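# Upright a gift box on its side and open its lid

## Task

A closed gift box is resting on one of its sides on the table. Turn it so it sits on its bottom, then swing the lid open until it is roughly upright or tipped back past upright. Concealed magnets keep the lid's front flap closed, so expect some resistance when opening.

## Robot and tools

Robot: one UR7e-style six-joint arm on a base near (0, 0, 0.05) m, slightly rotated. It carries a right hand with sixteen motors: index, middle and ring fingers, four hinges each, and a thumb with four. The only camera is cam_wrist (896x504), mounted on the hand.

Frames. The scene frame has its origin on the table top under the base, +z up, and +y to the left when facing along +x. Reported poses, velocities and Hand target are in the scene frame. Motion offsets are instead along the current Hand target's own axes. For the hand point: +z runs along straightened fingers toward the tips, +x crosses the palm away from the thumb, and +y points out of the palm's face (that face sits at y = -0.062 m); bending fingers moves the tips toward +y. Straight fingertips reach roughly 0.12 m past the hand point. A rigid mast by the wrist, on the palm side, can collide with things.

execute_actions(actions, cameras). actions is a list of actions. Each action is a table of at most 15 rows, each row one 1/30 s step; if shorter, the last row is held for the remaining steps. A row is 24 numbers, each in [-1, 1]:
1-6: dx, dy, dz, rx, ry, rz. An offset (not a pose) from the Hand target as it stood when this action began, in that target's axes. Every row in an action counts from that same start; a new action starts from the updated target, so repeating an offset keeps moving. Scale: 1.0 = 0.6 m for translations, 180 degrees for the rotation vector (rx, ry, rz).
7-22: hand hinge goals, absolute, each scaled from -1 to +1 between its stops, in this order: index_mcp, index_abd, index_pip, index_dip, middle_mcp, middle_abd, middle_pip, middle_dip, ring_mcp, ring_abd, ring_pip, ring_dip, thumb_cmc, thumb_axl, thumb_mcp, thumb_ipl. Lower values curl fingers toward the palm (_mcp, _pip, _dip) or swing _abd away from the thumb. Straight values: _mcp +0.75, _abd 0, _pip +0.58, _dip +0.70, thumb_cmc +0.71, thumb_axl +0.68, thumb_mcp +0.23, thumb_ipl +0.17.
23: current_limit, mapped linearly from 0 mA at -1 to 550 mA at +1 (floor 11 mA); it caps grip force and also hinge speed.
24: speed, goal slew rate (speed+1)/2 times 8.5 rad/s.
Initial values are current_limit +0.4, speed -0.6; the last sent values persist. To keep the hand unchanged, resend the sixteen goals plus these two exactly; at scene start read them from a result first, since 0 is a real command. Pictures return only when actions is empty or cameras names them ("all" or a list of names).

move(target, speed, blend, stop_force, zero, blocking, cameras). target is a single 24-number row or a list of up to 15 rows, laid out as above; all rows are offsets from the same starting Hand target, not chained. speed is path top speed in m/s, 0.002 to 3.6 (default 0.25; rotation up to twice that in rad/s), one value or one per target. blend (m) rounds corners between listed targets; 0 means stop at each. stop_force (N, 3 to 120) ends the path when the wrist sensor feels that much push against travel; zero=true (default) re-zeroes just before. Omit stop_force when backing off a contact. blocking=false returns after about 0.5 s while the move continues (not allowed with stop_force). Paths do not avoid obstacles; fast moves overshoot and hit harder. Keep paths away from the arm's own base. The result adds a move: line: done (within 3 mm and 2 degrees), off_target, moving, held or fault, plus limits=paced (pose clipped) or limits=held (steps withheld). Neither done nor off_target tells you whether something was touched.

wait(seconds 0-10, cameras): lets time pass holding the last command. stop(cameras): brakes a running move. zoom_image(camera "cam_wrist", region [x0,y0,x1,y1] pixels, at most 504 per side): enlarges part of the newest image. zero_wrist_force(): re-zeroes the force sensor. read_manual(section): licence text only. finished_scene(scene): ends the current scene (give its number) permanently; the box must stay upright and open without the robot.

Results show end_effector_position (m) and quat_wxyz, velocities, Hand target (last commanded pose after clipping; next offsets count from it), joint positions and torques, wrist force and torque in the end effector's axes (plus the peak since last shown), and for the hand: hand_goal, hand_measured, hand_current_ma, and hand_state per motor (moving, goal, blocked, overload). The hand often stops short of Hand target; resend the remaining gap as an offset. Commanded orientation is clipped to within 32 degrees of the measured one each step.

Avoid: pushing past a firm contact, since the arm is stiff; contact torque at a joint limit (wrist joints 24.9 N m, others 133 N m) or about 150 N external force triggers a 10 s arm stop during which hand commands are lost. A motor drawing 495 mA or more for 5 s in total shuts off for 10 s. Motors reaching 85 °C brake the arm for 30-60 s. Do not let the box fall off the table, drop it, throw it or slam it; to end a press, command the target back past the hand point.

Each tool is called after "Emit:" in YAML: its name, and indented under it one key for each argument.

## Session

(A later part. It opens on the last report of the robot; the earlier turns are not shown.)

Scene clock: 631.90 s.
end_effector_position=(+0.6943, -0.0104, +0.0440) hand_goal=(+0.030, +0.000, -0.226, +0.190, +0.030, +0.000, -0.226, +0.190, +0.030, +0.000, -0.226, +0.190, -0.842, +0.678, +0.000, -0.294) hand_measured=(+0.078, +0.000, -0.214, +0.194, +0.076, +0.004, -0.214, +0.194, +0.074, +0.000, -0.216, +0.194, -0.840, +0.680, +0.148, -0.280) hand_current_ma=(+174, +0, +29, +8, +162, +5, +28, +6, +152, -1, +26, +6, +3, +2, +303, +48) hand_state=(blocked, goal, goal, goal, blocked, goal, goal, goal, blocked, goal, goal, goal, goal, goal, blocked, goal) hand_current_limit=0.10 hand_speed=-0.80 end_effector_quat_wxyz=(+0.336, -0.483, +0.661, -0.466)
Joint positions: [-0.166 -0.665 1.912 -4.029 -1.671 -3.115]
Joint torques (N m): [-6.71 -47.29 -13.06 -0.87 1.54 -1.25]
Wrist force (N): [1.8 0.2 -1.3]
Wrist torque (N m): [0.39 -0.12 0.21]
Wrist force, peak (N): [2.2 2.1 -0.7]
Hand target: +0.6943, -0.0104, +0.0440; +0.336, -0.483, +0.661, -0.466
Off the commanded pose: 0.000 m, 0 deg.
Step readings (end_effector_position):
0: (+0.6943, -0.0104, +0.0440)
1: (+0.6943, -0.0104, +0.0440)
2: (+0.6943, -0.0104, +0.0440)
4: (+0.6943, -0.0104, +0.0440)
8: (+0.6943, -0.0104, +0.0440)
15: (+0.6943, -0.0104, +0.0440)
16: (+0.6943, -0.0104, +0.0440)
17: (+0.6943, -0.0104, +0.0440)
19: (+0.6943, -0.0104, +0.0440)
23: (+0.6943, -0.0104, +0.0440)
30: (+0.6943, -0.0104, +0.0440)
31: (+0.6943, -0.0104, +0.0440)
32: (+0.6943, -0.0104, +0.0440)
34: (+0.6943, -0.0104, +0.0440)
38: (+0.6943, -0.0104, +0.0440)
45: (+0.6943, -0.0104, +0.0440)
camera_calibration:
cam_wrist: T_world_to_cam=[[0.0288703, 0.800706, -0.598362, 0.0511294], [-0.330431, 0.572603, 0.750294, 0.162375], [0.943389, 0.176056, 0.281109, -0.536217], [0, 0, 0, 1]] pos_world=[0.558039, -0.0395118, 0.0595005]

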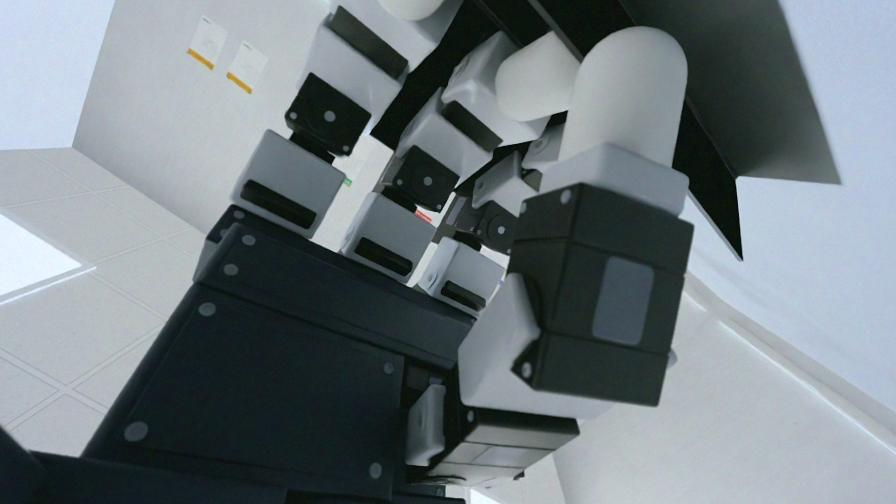

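Emit:
move:
  target: [0,0.0969,-0.2662,0,0,0,0.03,0,-0.227,0.189,0.03,0,-0.227,0.189,0.03,0,-0.227,0.189,-0.842,0.678,0.0,-0.295,0.1,-0.8]
  speed: 0.08
  cameras: ["cam_wrist"]

Emit:
zoom_image:
  camera: "cam_wrist"
  region: [396, 0, 896, 280]

Scene clock: 634.97 s.
end_effector_position=(+0.5328, +0.0420, +0.0438) hand_goal=(+0.030, +0.000, -0.226, +0.190, +0.030, +0.000, -0.226, +0.190, +0.030, +0.000, -0.226, +0.190, -0.842, +0.678, +0.000, -0.294) hand_measured=(+0.074, +0.000, -0.212, +0.194, +0.070, +0.004, -0.214, +0.194, +0.066, +0.000, -0.214, +0.194, -0.838, +0.680, +0.148, -0.278) hand_current_ma=(+152, +0, +34, +8, +134, +5, +32, +7, +119, -1, +29, +6, +6, +2, +302, +64) hand_state=(blocked, goal, goal, goal, blocked, goal, goal, goal, blocked, goal, goal, goal, goal, goal, blocked, goal) hand_current_limit=0.10 hand_speed=-0.80 end_effector_quat_wxyz=(+0.336, -0.483, +0.661, -0.466)
Joint positions: [-0.113 -0.731 2.349 -4.399 -1.721 -3.097]
Joint torques (N m): [5.99 -28.63 8.11 -3.49 -1.64 1.45]
Wrist force (N): [1.6 1.3 -0.6]
Wrist torque (N m): [0.44 -0.09 0.17]
Wrist force, peak (N): [1.5 2.2 -1.0]
Hand target: +0.5327, +0.0421, +0.0438; +0.336, -0.483, +0.661, -0.466
Off the commanded pose: 0.000 m, 0 deg.
move: done
camera_calibration:
cam_wrist: T_world_to_cam=[[0.0289455, 0.800721, -0.598338, 0.0136836], [-0.330377, 0.572612, 0.750311, 0.0791336], [0.943405, 0.175959, 0.281114, -0.393035], [0, 0, 0, 1]] pos_world=[0.396539, 0.0128884, 0.0593003]

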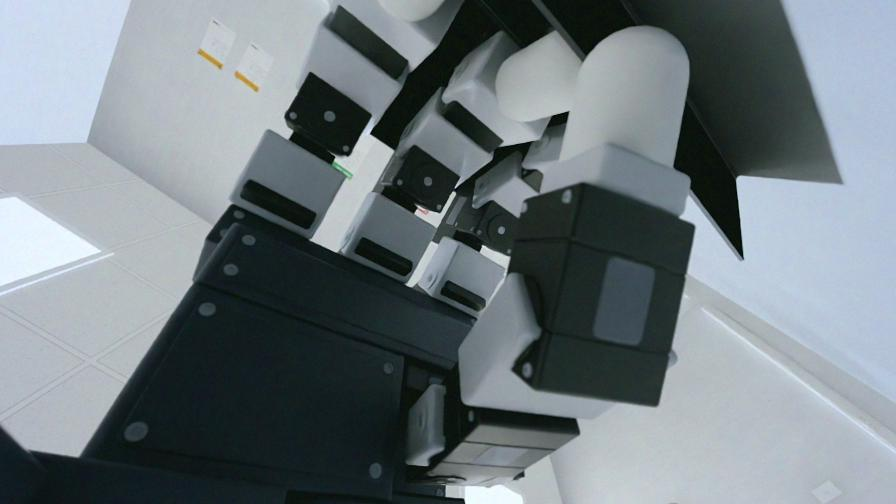

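Scaled by 1.008.

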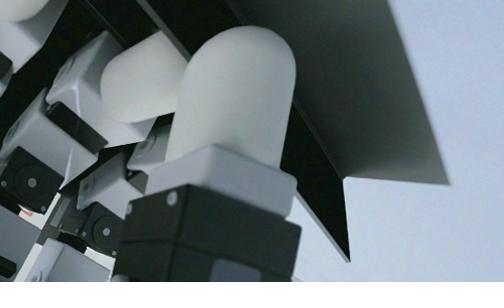

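Emit:
move:
  target:
    - [0,-0.0504,0.0084,-0.0833,0,0,0.03,0,-0.227,0.189,0.03,0,-0.227,0.189,0.03,0,-0.227,0.189,-0.842,0.678,0.0,-0.295,0.1,-0.8]
    - [0,-0.097,0.0296,-0.1667,0,0,0.03,0,-0.227,0.189,0.03,0,-0.227,0.189,0.03,0,-0.227,0.189,-0.842,0.678,0.0,-0.295,0.1,-0.8]
  speed: 0.06
  blend: [0.01,0]
  cameras: ["cam_wrist"]

Emit:
zoom_image:
  camera: "cam_wrist"
  region: [396, 0, 896, 280]

Scene clock: 641.13 s.
end_effector_position=(+0.5675, +0.0310, +0.0924) hand_goal=(+0.030, +0.000, -0.226, +0.190, +0.030, +0.000, -0.226, +0.190, +0.030, +0.000, -0.226, +0.190, -0.842, +0.678, +0.000, -0.294) hand_measured=(+0.064, +0.000, -0.212, +0.194, +0.062, +0.004, -0.214, +0.194, +0.058, +0.000, -0.214, +0.194, -0.838, +0.680, +0.148, -0.274) hand_current_ma=(+117, +0, +34, +8, +105, +5, +32, +7, +92, -1, +29, +6, +10, +2, +302, +83) hand_state=(blocked, goal, goal, goal, blocked, goal, goal, goal, blocked, goal, goal, goal, goal, goal, blocked, blocked) hand_current_limit=0.10 hand_speed=-0.80 end_effector_quat_wxyz=(+0.200, -0.553, +0.759, -0.279)
Joint positions: [-0.157 -1.104 2.142 -3.296 -1.65 -3.062]
Joint torques (N m): [-8.81 -44.11 -20.24 -0.83 1.7 1.44]
Wrist force (N): [2.2 1.6 0.0]
Wrist torque (N m): [0.52 -0.17 0.10]
Wrist force, peak (N): [2.4 1.8 -0.8]
Hand target: +0.5675, +0.0310, +0.0924; +0.199, -0.553, +0.759, -0.279
Off the commanded pose: 0.000 m, 0 deg.
move: done
camera_calibration:
cam_wrist: T_world_to_cam=[[-0.225374, 0.884354, -0.408808, 0.174804], [0.090189, 0.436739, 0.895056, -0.18743], [0.970089, 0.164852, -0.178189, -0.409852], [0, 0, 0, 1]] pos_world=[0.453893, -0.00516531, 0.166191]

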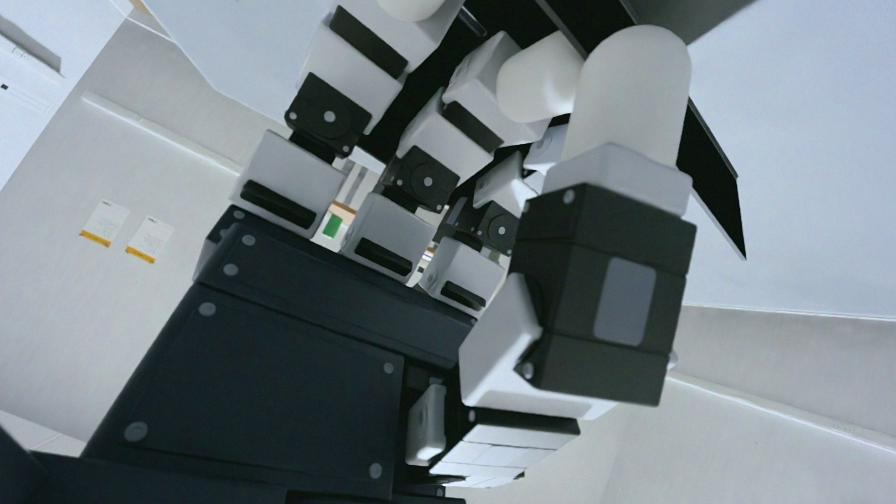

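Scaled by 1.008.

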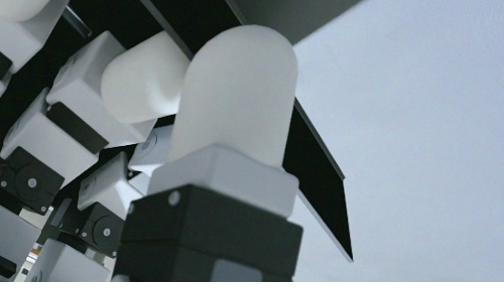

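Emit:
move:
  target:
    - [0,-0.0504,0.0084,-0.0833,0,0,0.03,0,-0.227,0.189,0.03,0,-0.227,0.189,0.03,0,-0.227,0.189,-0.842,0.678,0.0,-0.295,0.1,-0.8]
    - [0,-0.097,0.0296,-0.1667,0,0,0.03,0,-0.227,0.189,0.03,0,-0.227,0.189,0.03,0,-0.227,0.189,-0.842,0.678,0.0,-0.295,0.1,-0.8]
  speed: 0.06
  blend: [0.01,0]
  cameras: ["cam_wrist"]

Emit:
zoom_image:
  camera: "cam_wrist"
  region: [396, 0, 896, 280]

Scene clock: 646.67 s.
end_effector_position=(+0.6207, +0.0138, +0.1163) hand_goal=(+0.030, +0.000, -0.226, +0.190, +0.030, +0.000, -0.226, +0.190, +0.030, +0.000, -0.226, +0.190, -0.842, +0.678, +0.000, -0.294) hand_measured=(+0.064, +0.000, -0.212, +0.194, +0.062, +0.004, -0.214, +0.194, +0.058, +0.000, -0.212, +0.194, -0.838, +0.680, +0.142, -0.274) hand_current_ma=(+115, +0, +34, +8, +105, +5, +32, +7, +92, -1, +36, +6, +7, +2, +303, +83) hand_state=(blocked, goal, goal, goal, blocked, goal, goal, goal, blocked, goal, goal, goal, goal, goal, blocked, blocked) hand_current_limit=0.10 hand_speed=-0.80 end_effector_quat_wxyz=(+0.050, -0.586, +0.806, -0.073)
Joint positions: [-0.188 -0.992 1.633 -2.377 -1.594 -3.064]
Joint torques (N m): [-8.7 -38.27 -27.25 -0.95 1.64 -1.51]
Wrist force (N): [2.7 0.9 0.4]
Wrist torque (N m): [0.45 -0.24 0.25]
Wrist force, peak (N): [2.6 1.7 0.2]
Hand target: +0.6207, +0.0138, +0.1163; +0.050, -0.586, +0.806, -0.072
Off the commanded pose: 0.000 m, 0 deg.
move: done
camera_calibration:
cam_wrist: T_world_to_cam=[[-0.355314, 0.928157, -0.110798, 0.257128], [0.523079, 0.295666, 0.799356, -0.461731], [0.774687, 0.226066, -0.590554, -0.286002], [0, 0, 0, 1]] pos_world=[0.554445, -0.0374823, 0.228677]

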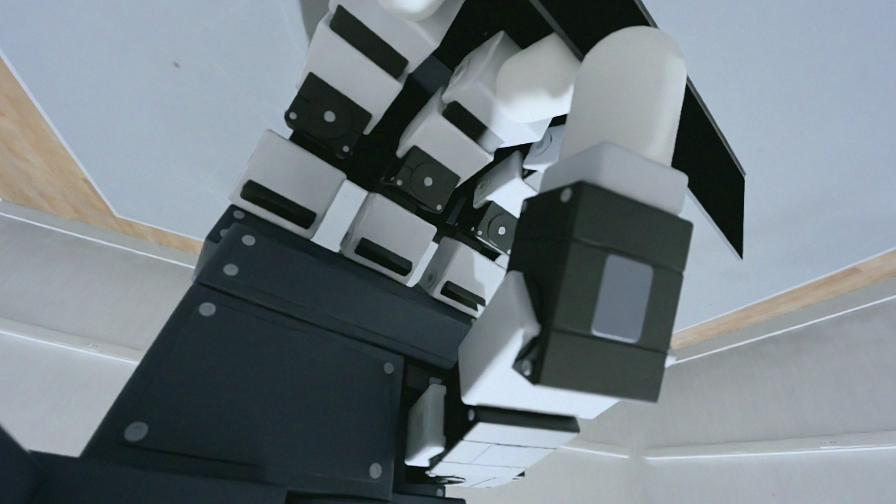

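Scaled by 1.008.

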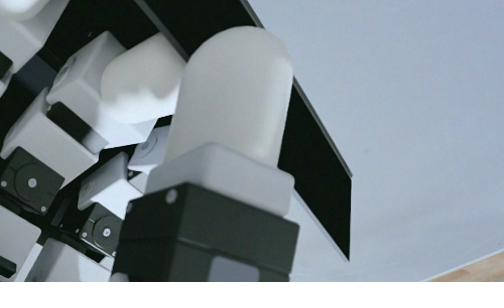

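Emit:
move:
  target:
    - [0,-0.0504,0.0084,-0.0833,0,0,0.03,0,-0.227,0.189,0.03,0,-0.227,0.189,0.03,0,-0.227,0.189,-0.842,0.678,0.0,-0.295,0.1,-0.8]
    - [0,-0.0911,0.0261,-0.1556,0,0,0.03,0,-0.227,0.189,0.03,0,-0.227,0.189,0.03,0,-0.227,0.189,-0.842,0.678,0.0,-0.295,0.1,-0.8]
  speed: 0.06
  blend: [0.01,0]
  cameras: ["cam_wrist"]

Emit:
zoom_image:
  camera: "cam_wrist"
  region: [396, 0, 896, 280]

Scene clock: 651.90 s.
end_effector_position=(+0.6745, -0.0037, +0.1105) hand_goal=(+0.030, +0.000, -0.226, +0.190, +0.030, +0.000, -0.226, +0.190, +0.030, +0.000, -0.226, +0.190, -0.842, +0.678, +0.000, -0.294) hand_measured=(-0.028, +0.000, -0.220, +0.194, -0.024, +0.004, -0.220, +0.192, -0.162, +0.000, +0.012, +0.222, -0.824, +0.682, +0.224, -0.262) hand_current_ma=(-220, +0, +12, +7, -198, +5, +15, +5, -302, +0, +303, +97, +51, +11, +303, +138) hand_state=(blocked, goal, goal, goal, blocked, goal, goal, goal, blocked, goal, blocked, blocked, goal, goal, blocked, blocked) hand_current_limit=0.10 hand_speed=-0.80 end_effector_quat_wxyz=(-0.094, -0.580, +0.799, +0.125)
Joint positions: [-0.205 -0.627 0.981 -1.603 -1.561 -3.078]
Joint torques (N m): [-8.52 4.67 -3.91 -1.2 0.38 -1.62]
Wrist force (N): [4.0 32.8 -72.0]
Wrist torque (N m): [5.03 0.70 1.12]
Wrist force, peak (N): [3.9 32.7 -72.1]
Hand target: +0.6745, -0.0037, +0.1104; -0.094, -0.580, +0.799, +0.125
Off the commanded pose: 0.000 m, 0 deg.
move: done
camera_calibration:
cam_wrist: T_world_to_cam=[[-0.332986, 0.922546, 0.195009, 0.24297], [0.835377, 0.192706, 0.514791, -0.659648], [0.437339, 0.334325, -0.834842, -0.0722378], [0, 0, 0, 1]] pos_world=[0.663553, -0.0728819, 0.231893]

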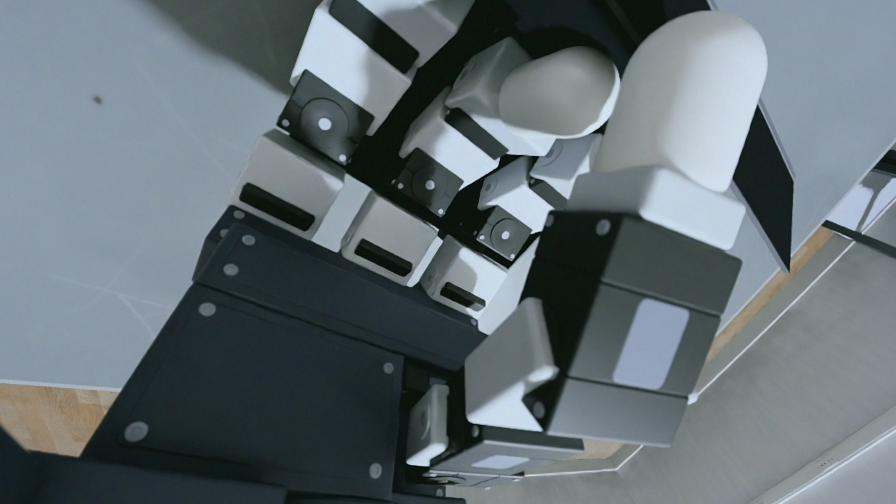

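Scaled by 1.008.

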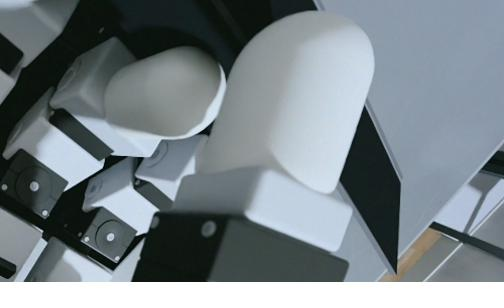

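Emit:
execute_actions:
  actions:
    - [[0,0.0031,-0.0095,0,0,0,0.03,0,-0.227,0.189,0.03,0,-0.227,0.189,0.03,0,-0.227,0.189,-0.842,0.678,0.0,-0.295,0.1,-0.8],[0,0.0062,-0.019,0,0,0,0.03,0,-0.227,0.189,0.03,0,-0.227,0.189,0.03,0,-0.227,0.189,-0.842,0.678,0.0,-0.295,0.1,-0.8]]
  cameras: ["cam_wrist"]

Emit:
zoom_image:
  camera: "cam_wrist"
  region: [396, 0, 896, 280]

Scene clock: 653.10 s.
end_effector_position=(+0.6745, -0.0036, +0.1224) hand_goal=(+0.030, +0.000, -0.226, +0.190, +0.030, +0.000, -0.226, +0.190, +0.030, +0.000, -0.226, +0.190, -0.842, +0.678, +0.000, -0.294) hand_measured=(+0.036, +0.000, -0.220, +0.194, +0.036, +0.004, -0.220, +0.192, -0.012, -0.004, -0.144, +0.200, -0.836, +0.682, +0.168, -0.266) hand_current_ma=(+16, +0, +12, +7, +14, +5, +14, +5, -144, -9, +301, +25, +15, +10, +302, +118) hand_state=(goal, goal, goal, goal, goal, goal, goal, goal, blocked, goal, blocked, goal, goal, goal, blocked, blocked) hand_current_limit=0.10 hand_speed=-0.80 end_effector_quat_wxyz=(-0.094, -0.580, +0.799, +0.125)
Joint positions: [-0.205 -0.638 0.97 -1.581 -1.56 -3.078]
Joint torques (N m): [4.14 -64.58 -26.09 -0.71 1.53 1.09]
Wrist force (N): [3.7 5.1 -5.4]
Wrist torque (N m): [0.54 0.08 0.53]
Wrist force, peak (N): [4.0 32.7 -72.1]
Hand target: +0.6745, -0.0036, +0.1224; -0.094, -0.580, +0.799, +0.125
Off the commanded pose: 0.000 m, 0 deg.
Step readings (end_effector_position):
0: (+0.6745, -0.0037, +0.1104)
1: (+0.6745, -0.0037, +0.1104)
2: (+0.6745, -0.0037, +0.1107)
4: (+0.6744, -0.0036, +0.1134)
8: (+0.6744, -0.0037, +0.1193)
15: (+0.6745, -0.0036, +0.1220)
camera_calibration:
cam_wrist: T_world_to_cam=[[-0.332934, 0.922539, 0.195131, 0.240492], [0.835543, 0.192709, 0.51452, -0.665838], [0.437061, 0.334341, -0.834981, -0.0621164], [0, 0, 0, 1]] pos_world=[0.663553, -0.0727819, 0.243793]

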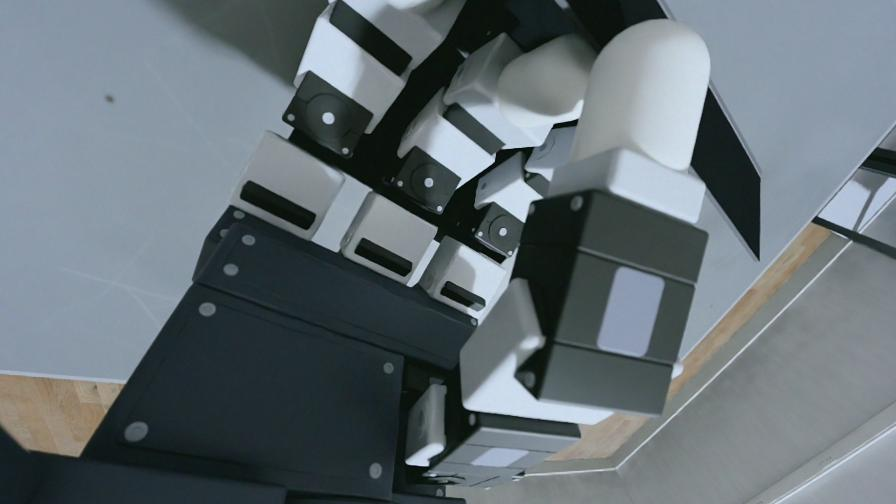

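Scaled by 1.008.

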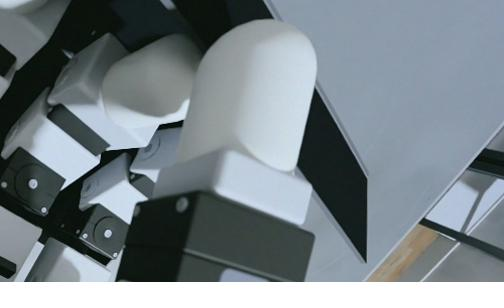

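Emit:
zoom_image:
  camera: "cam_wrist"
  region: [360, 0, 620, 240]

Scaled by 1.938.

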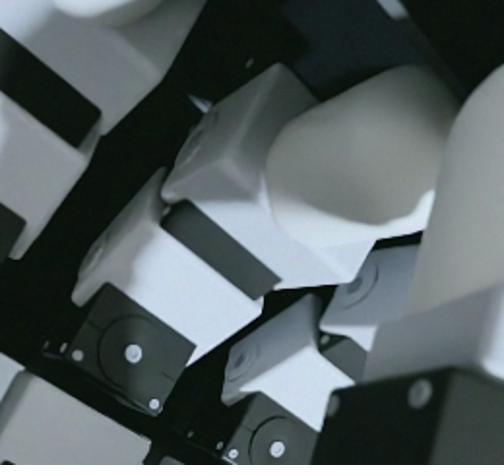

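Emit:
execute_actions:
  actions:
    - [[0,0.0015,-0.0048,0,0,0,0.03,0,-0.227,0.189,0.03,0,-0.227,0.189,0.03,0,-0.227,0.189,-0.842,0.678,0.0,-0.295,0.1,-0.8]]

Emit:
execute_actions:
  actions:
    - [[0,0.0015,-0.0048,0,0,0,0.03,0,-0.227,0.189,0.03,0,-0.227,0.189,0.03,0,-0.227,0.189,-0.842,0.678,0.0,-0.295,0.1,-0.8]]
  cameras: ["cam_wrist"]

Emit:
zoom_image:
  camera: "cam_wrist"
  region: [560, 0, 896, 280]

Scene clock: 655.07 s.
end_effector_position=(+0.6745, -0.0036, +0.1254) hand_goal=(+0.030, +0.000, -0.226, +0.190, +0.030, +0.000, -0.226, +0.190, +0.030, +0.000, -0.226, +0.190, -0.842, +0.678, +0.000, -0.294) hand_measured=(+0.038, +0.000, -0.220, +0.194, +0.036, +0.004, -0.220, +0.192, +0.032, -0.004, -0.186, +0.198, -0.836, +0.682, +0.148, -0.266) hand_current_ma=(+17, +0, +12, +7, +15, +5, +14, +5, +2, -5, +125, +21, +11, +8, +302, +118) hand_state=(goal, goal, goal, goal, goal, goal, goal, goal, goal, goal, blocked, goal, goal, goal, blocked, blocked) hand_current_limit=0.10 hand_speed=-0.80 end_effector_quat_wxyz=(-0.094, -0.580, +0.799, +0.125)
Joint positions: [-0.205 -0.64 0.967 -1.575 -1.56 -3.078]
Joint torques (N m): [5.4 -67.09 -27.06 -0.46 1.95 1.12]
Wrist force (N): [3.1 2.7 -2.3]
Wrist torque (N m): [0.43 -0.12 0.35]
Wrist force, peak (N): [3.5 5.2 -5.6]
Hand target: +0.6745, -0.0036, +0.1255; -0.094, -0.580, +0.799, +0.125
Off the commanded pose: 0.000 m, 0 deg.
Step readings (end_effector_position):
0: (+0.6745, -0.0036, +0.1224)
1: (+0.6745, -0.0036, +0.1224)
2: (+0.6745, -0.0036, +0.1226)
4: (+0.6745, -0.0036, +0.1236)
8: (+0.6745, -0.0036, +0.1249)
15: (+0.6745, -0.0036, +0.1254)

Scene clock: 655.77 s.
end_effector_position=(+0.6746, -0.0036, +0.1285) hand_goal=(+0.030, +0.000, -0.226, +0.190, +0.030, +0.000, -0.226, +0.190, +0.030, +0.000, -0.226, +0.190, -0.842, +0.678, +0.000, -0.294) hand_measured=(+0.046, +0.000, -0.220, +0.192, +0.046, +0.004, -0.222, +0.190, +0.054, +0.000, -0.202, +0.196, -0.838, +0.682, +0.134, -0.266) hand_current_ma=(+49, +0, +12, +4, +49, +5, +10, -1, +72, -1, +67, +13, +11, +8, +302, +118) hand_state=(goal, goal, goal, goal, goal, goal, goal, goal, blocked, goal, blocked, goal, goal, goal, blocked, blocked) hand_current_limit=0.10 hand_speed=-0.80 end_effector_quat_wxyz=(-0.094, -0.580, +0.799, +0.125)
Joint positions: [-0.205 -0.643 0.964 -1.569 -1.56 -3.078]
Joint torques (N m): [6.7 -70.07 -27.39 -0.11 1.79 0.97]
Wrist force (N): [2.6 0.1 2.0]
Wrist torque (N m): [0.30 -0.30 0.26]
Wrist force, peak (N): [3.1 2.7 -2.2]
Hand target: +0.6746, -0.0036, +0.1285; -0.094, -0.580, +0.799, +0.125
Off the commanded pose: 0.000 m, 0 deg.
Step readings (end_effector_position):
0: (+0.6745, -0.0036, +0.1254)
1: (+0.6745, -0.0036, +0.1254)
2: (+0.6745, -0.0036, +0.1256)
4: (+0.6746, -0.0036, +0.1267)
8: (+0.6746, -0.0036, +0.1279)
15: (+0.6746, -0.0036, +0.1284)
camera_calibration:
cam_wrist: T_world_to_cam=[[-0.332961, 0.922533, 0.195114, 0.239357], [0.835532, 0.19274, 0.514526, -0.669052], [0.437061, 0.334341, -0.834981, -0.0570666], [0, 0, 0, 1]] pos_world=[0.663653, -0.072782, 0.249893]

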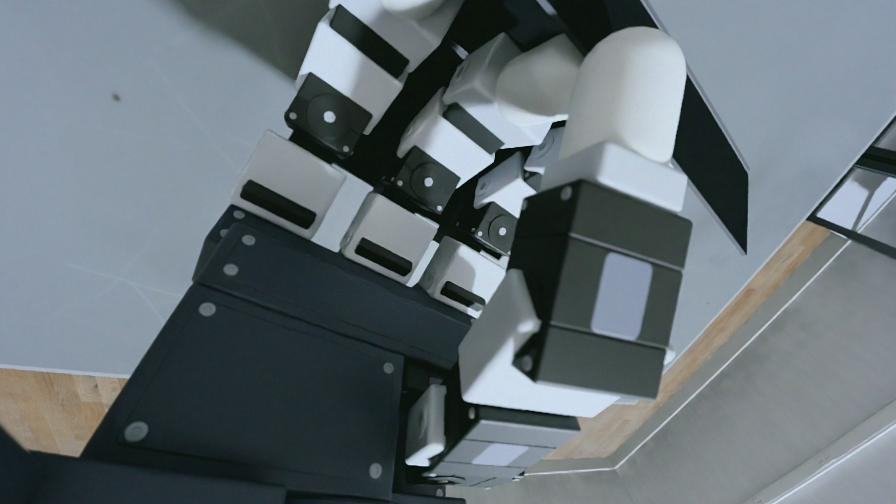

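Scaled by 1.500.

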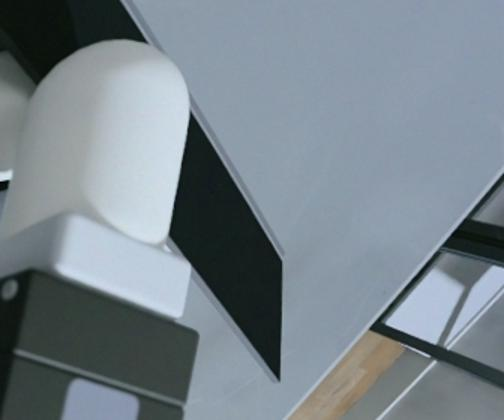

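Emit:
zoom_image:
  camera: "cam_wrist"
  region: [340, 0, 590, 220]

Scaled by 2.016.

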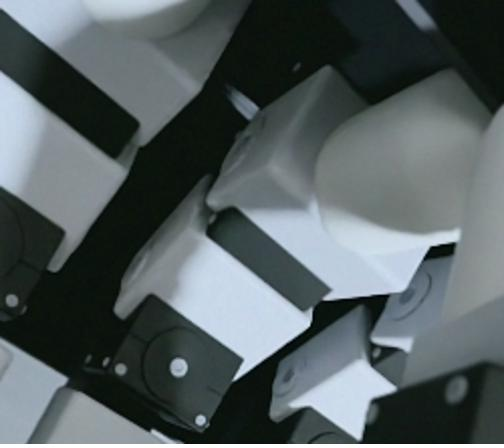

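Emit:
execute_actions:
  actions:
    - [[0,0,0,0,0,0,0.04,0,-0.222,0.189,0.04,0,-0.222,0.189,0.04,0,-0.222,0.189,-0.842,0.678,0.13,-0.275,0.1,-0.9]]
    - [[0,0,0,0,0,0,0.06,0,-0.222,0.189,0.06,0,-0.222,0.189,0.06,0,-0.222,0.189,-0.842,0.678,0.2,-0.27,0.1,-0.9]]
    - [[0,0,0,0,0,0,0.1,0,-0.227,0.189,0.1,0,-0.227,0.189,0.1,0,-0.227,0.189,-0.842,0.678,0.3,-0.295,0.1,-0.9]]
    - [[0,0,0,0,0,0,0.12,0,-0.227,0.189,0.12,0,-0.227,0.189,0.12,0,-0.227,0.189,-0.842,0.678,0.42,-0.295,0.1,-0.85]]
  cameras: ["cam_wrist"]

Emit:
zoom_image:
  camera: "cam_wrist"
  region: [396, 0, 896, 280]

Scene clock: 663.90 s.
end_effector_position=(+0.6746, -0.0036, +0.1285) hand_goal=(+0.120, +0.000, -0.226, +0.190, +0.120, +0.000, -0.226, +0.190, +0.120, +0.000, -0.226, +0.190, -0.842, +0.678, +0.420, -0.294) hand_measured=(+0.126, +0.000, -0.220, +0.192, +0.126, +0.004, -0.220, +0.190, +0.084, +0.000, -0.218, +0.192, -0.840, +0.680, +0.410, -0.294) hand_current_ma=(+15, +0, +13, +4, +13, +5, +13, -1, -120, -1, +17, +5, +4, +5, -30, +2) hand_state=(goal, goal, goal, goal, goal, goal, goal, goal, blocked, goal, goal, goal, goal, goal, goal, goal) hand_current_limit=0.10 hand_speed=-0.85 end_effector_quat_wxyz=(-0.094, -0.580, +0.799, +0.125)
Joint positions: [-0.205 -0.643 0.964 -1.569 -1.56 -3.078]
Joint torques (N m): [5.72 -65.93 -25.67 -0.53 1.07 1.01]
Wrist force (N): [2.7 2.0 -0.8]
Wrist torque (N m): [0.36 -0.08 0.37]
Wrist force, peak (N): [2.8 0.2 2.4]
Hand target: +0.6746, -0.0036, +0.1285; -0.094, -0.580, +0.799, +0.125
Off the commanded pose: 0.000 m, 0 deg.
Step readings (end_effector_position):
0: (+0.6746, -0.0036, +0.1285)
1: (+0.6746, -0.0036, +0.1285)
2: (+0.6746, -0.0036, +0.1285)
4: (+0.6746, -0.0036, +0.1285)
8: (+0.6746, -0.0036, +0.1285)
15: (+0.6746, -0.0036, +0.1285)
16: (+0.6746, -0.0036, +0.1285)
17: (+0.6746, -0.0036, +0.1285)
19: (+0.6746, -0.0036, +0.1285)
23: (+0.6746, -0.0036, +0.1285)
30: (+0.6746, -0.0036, +0.1285)
31: (+0.6746, -0.0036, +0.1285)
32: (+0.6746, -0.0036, +0.1285)
34: (+0.6746, -0.0036, +0.1285)
38: (+0.6746, -0.0036, +0.1285)
45: (+0.6746, -0.0036, +0.1285)
46: (+0.6746, -0.0036, +0.1285)
47: (+0.6746, -0.0036, +0.1285)
49: (+0.6746, -0.0036, +0.1285)
53: (+0.6746, -0.0036, +0.1285)
60: (+0.6746, -0.0036, +0.1285)
camera_calibration:
cam_wrist: T_world_to_cam=[[-0.332947, 0.922544, 0.195086, 0.239355], [0.835496, 0.192712, 0.514595, -0.669047], [0.437142, 0.334327, -0.834945, -0.0571302], [0, 0, 0, 1]] pos_world=[0.663653, -0.0727819, 0.249893]

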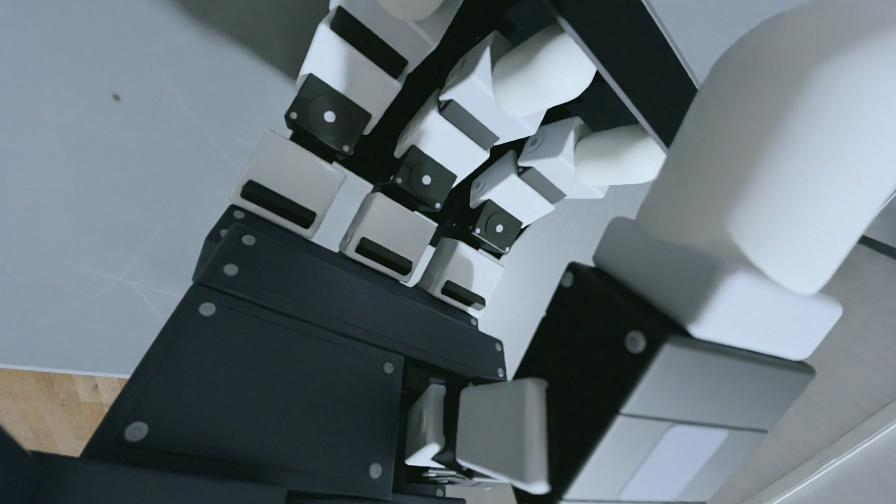

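Scaled by 1.008.

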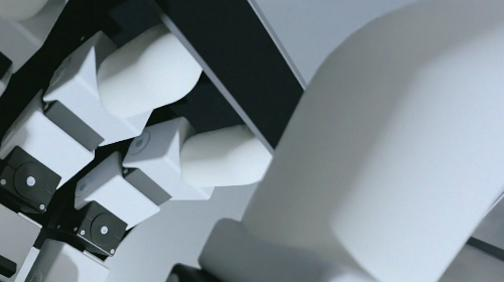

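Emit:
move:
  target:
    - [0,-0.0424,-0.0313,0,0,0,0.12,0,-0.227,0.189,0.12,0,-0.227,0.189,0.12,0,-0.227,0.189,-0.842,0.678,0.42,-0.295,0.1,-0.85]
    - [0,-0.0404,-0.1183,0,0,0,0.12,0,-0.227,0.189,0.12,0,-0.227,0.189,0.12,0,-0.227,0.189,-0.842,0.678,0.42,-0.295,0.1,-0.85]
  speed: 0.06
  blend: [0.01,0]
  cameras: ["cam_wrist"]

Emit:
zoom_image:
  camera: "cam_wrist"
  region: [396, 0, 896, 280]

Scene clock: 666.90 s.
end_effector_position=(+0.7174, -0.0172, +0.1885) hand_goal=(+0.120, +0.000, -0.226, +0.190, +0.120, +0.000, -0.226, +0.190, +0.120, +0.000, -0.226, +0.190, -0.842, +0.678, +0.420, -0.294) hand_measured=(+0.126, +0.000, -0.220, +0.192, +0.126, +0.004, -0.220, +0.190, +0.126, +0.000, -0.218, +0.192, -0.840, +0.680, +0.410, -0.294) hand_current_ma=(+16, +0, +13, +4, +14, +5, +13, -1, +15, -1, +17, +5, +4, +5, -29, +2) hand_state=(goal, goal, goal, goal, goal, goal, goal, goal, goal, goal, goal, goal, goal, goal, goal, goal) hand_current_limit=0.10 hand_speed=-0.85 end_effector_quat_wxyz=(-0.094, -0.580, +0.799, +0.125)
Joint positions: [-0.208 -0.533 0.598 -1.313 -1.561 -3.08]
Joint torques (N m): [3.01 -57.07 -28.02 -0.21 -1.47 -1.55]
Wrist force (N): [2.8 0.5 1.7]
Wrist torque (N m): [0.25 -0.28 0.31]
Wrist force, peak (N): [2.9 2.1 -1.1]
Hand target: +0.7174, -0.0172, +0.1885; -0.094, -0.580, +0.799, +0.125
Off the commanded pose: 0.000 m, 0 deg.
move: done
camera_calibration:
cam_wrist: T_world_to_cam=[[-0.33287, 0.922562, 0.195135, 0.254345], [0.835526, 0.192627, 0.514578, -0.733001], [0.437142, 0.334328, -0.834944, -0.0211529], [0, 0, 0, 1]] pos_world=[0.706353, -0.0863818, 0.309893]

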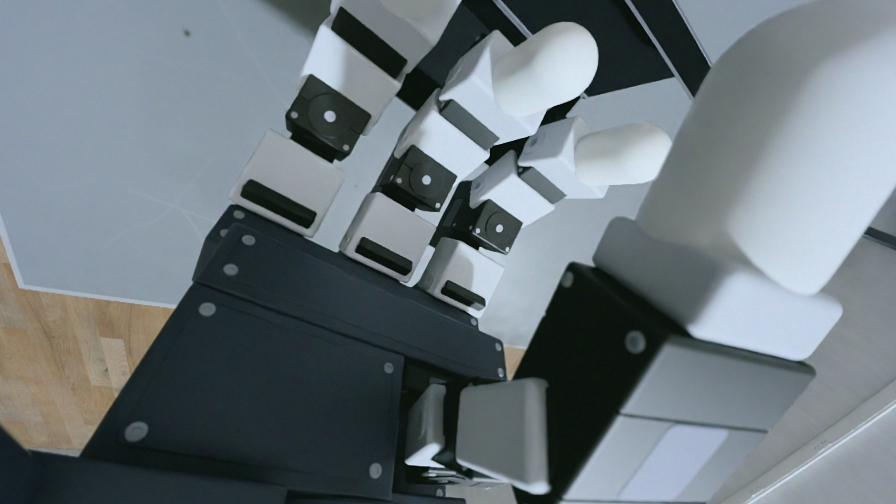

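Scaled by 1.008.

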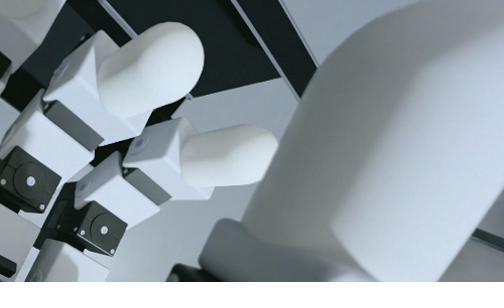

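Emit:
move:
  target:
    - [0,0.0618,-0.1902,0,0,0,0.12,0,-0.227,0.189,0.12,0,-0.227,0.189,0.12,0,-0.227,0.189,-0.842,0.678,0.42,-0.295,0.1,-0.85]
    - [0.625,0.640,0.0126,0.1,0,0,0.12,0,-0.227,0.189,0.12,0,-0.227,0.189,0.12,0,-0.227,0.189,-0.842,0.678,0.42,-0.295,0.1,-0.85]
  speed: [0.15,0.4]
  blend: [0.03,0]
  cameras: ["cam_wrist"]

Emit:
zoom_image:
  camera: "cam_wrist"
  region: [420, 130, 760, 370]

Scene clock: 670.83 s.
end_effector_position=(+0.2522, -0.2597, +0.3015) hand_goal=(+0.120, +0.000, -0.226, +0.190, +0.120, +0.000, -0.226, +0.190, +0.120, +0.000, -0.226, +0.190, -0.842, +0.678, +0.420, -0.294) hand_measured=(+0.128, +0.000, -0.220, +0.192, +0.126, +0.004, -0.220, +0.190, +0.128, +0.000, -0.218, +0.192, -0.840, +0.680, +0.412, -0.294) hand_current_ma=(+18, +0, +13, +4, +16, +5, +13, -1, +17, -1, +16, +5, +4, +5, -27, +2) hand_state=(goal, goal, goal, goal, goal, goal, goal, goal, goal, goal, goal, goal, goal, goal, goal, goal) hand_current_limit=0.10 hand_speed=-0.85 end_effector_quat_wxyz=(-0.002, -0.588, +0.809, -0.002)
Joint positions: [-1 -1.681 1.957 -1.848 -1.584 -3.873]
Joint torques (N m): [-10.29 -28.16 -10.07 -0.66 1.61 -1.6]
Wrist force (N): [2.9 0.6 1.9]
Wrist torque (N m): [0.29 -0.30 0.29]
Wrist force, peak (N): [3.8 2.0 2.0]
Hand target: +0.2521, -0.2597, +0.3016; -0.002, -0.588, +0.809, -0.002
Off the commanded pose: 0.000 m, 0 deg.
move: done
camera_calibration:
cam_wrist: T_world_to_cam=[[-0.363685, 0.931522, -0.000488117, 0.370258], [0.649859, 0.254094, 0.716324, -0.353823], [0.667395, 0.260199, -0.697768, 0.238947], [0, 0, 0, 1]] pos_world=[0.20512, -0.317173, 0.420362]

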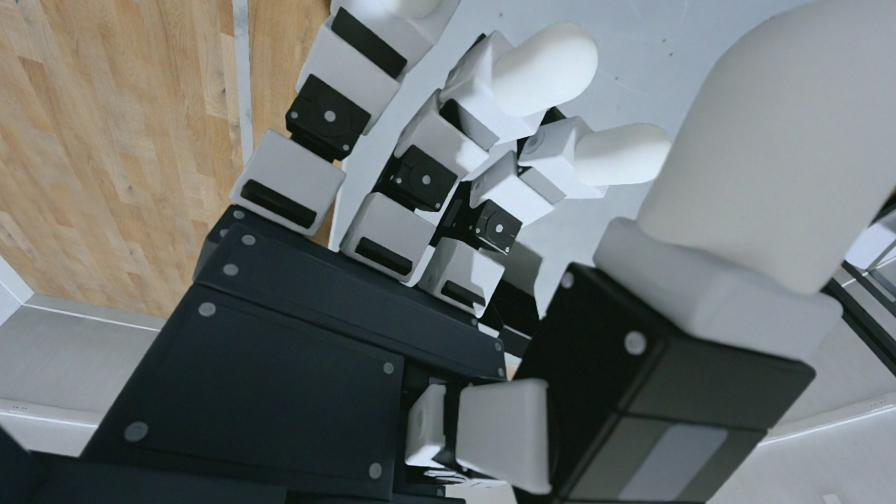

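Scaled by 1.482.

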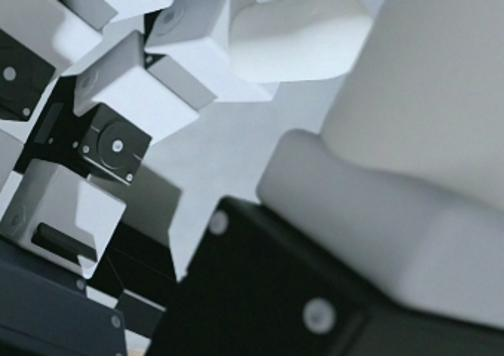

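Emit:
move:
  target: [0.2,0,0,0,0,0,0.7,0,0.5,0.6,0.7,0,0.5,0.6,0.7,0,0.5,0.6,-0.842,0.678,0.67,0.17,0.1,-0.4]
  speed: 0.3
  cameras: ["cam_wrist"]

Emit:
zoom_image:
  camera: "cam_wrist"
  region: [420, 130, 760, 370]

Scene clock: 672.33 s.
end_effector_position=(+0.2150, -0.3737, +0.3022) hand_goal=(+0.700, +0.000, +0.500, +0.600, +0.700, +0.000, +0.500, +0.600, +0.700, +0.000, +0.500, +0.600, -0.842, +0.678, +0.670, +0.170) hand_measured=(+0.698, +0.000, +0.498, +0.598, +0.698, +0.004, +0.498, +0.598, +0.698, +0.000, +0.498, +0.598, -0.840, +0.680, +0.662, +0.166) hand_current_ma=(-2, +0, -5, -5, -2, +5, -5, -4, -2, -1, -5, -4, +3, +4, -25, -9) hand_state=(goal, goal, goal, goal, goal, goal, goal, goal, goal, goal, goal, goal, goal, goal, goal, goal) hand_current_limit=0.10 hand_speed=-0.40 end_effector_quat_wxyz=(-0.002, -0.588, +0.809, -0.002)
Joint positions: [-1.178 -1.529 1.808 -1.853 -1.584 -4.05]
Joint torques (N m): [-8.62 -19.2 -29.3 -0.84 1.52 -1.66]
Wrist force (N): [2.5 1.0 1.7]
Wrist torque (N m): [0.20 -0.26 0.27]
Wrist force, peak (N): [3.9 1.0 1.7]
Hand target: +0.2150, -0.3738, +0.3022; -0.002, -0.588, +0.809, -0.002
Off the commanded pose: 0.000 m, 0 deg.
move: done
camera_calibration:
cam_wrist: T_world_to_cam=[[-0.363807, 0.931474, -0.000542682, 0.462982], [0.649704, 0.254173, 0.716436, -0.301235], [0.66748, 0.260292, -0.697653, 0.293835], [0, 0, 0, 1]] pos_world=[0.168021, -0.431173, 0.421061]

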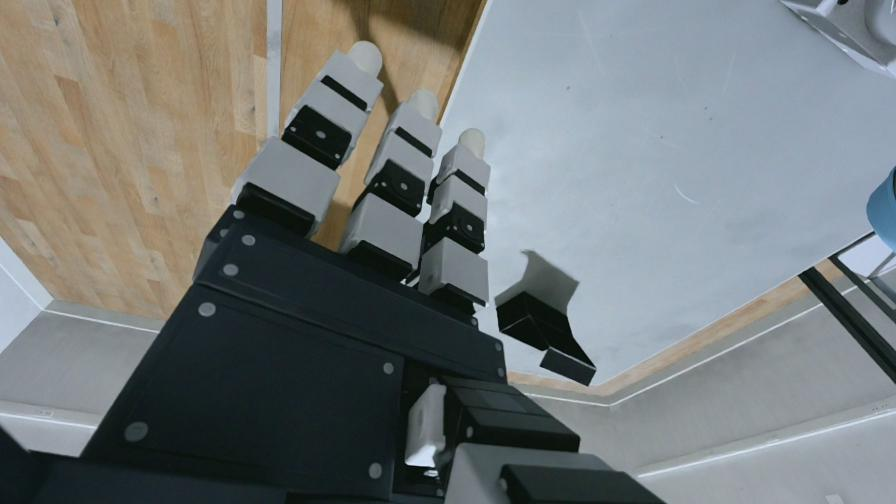

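Scaled by 1.482.

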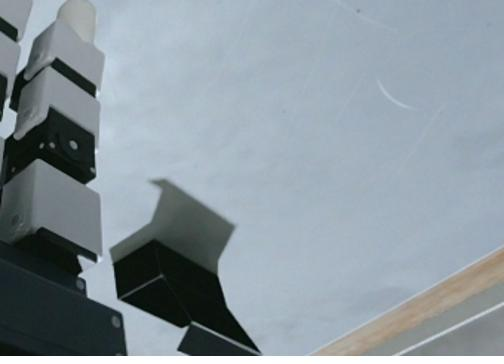

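Emit:
finished_scene:
  scene: 2

The scene is finished: the task was done.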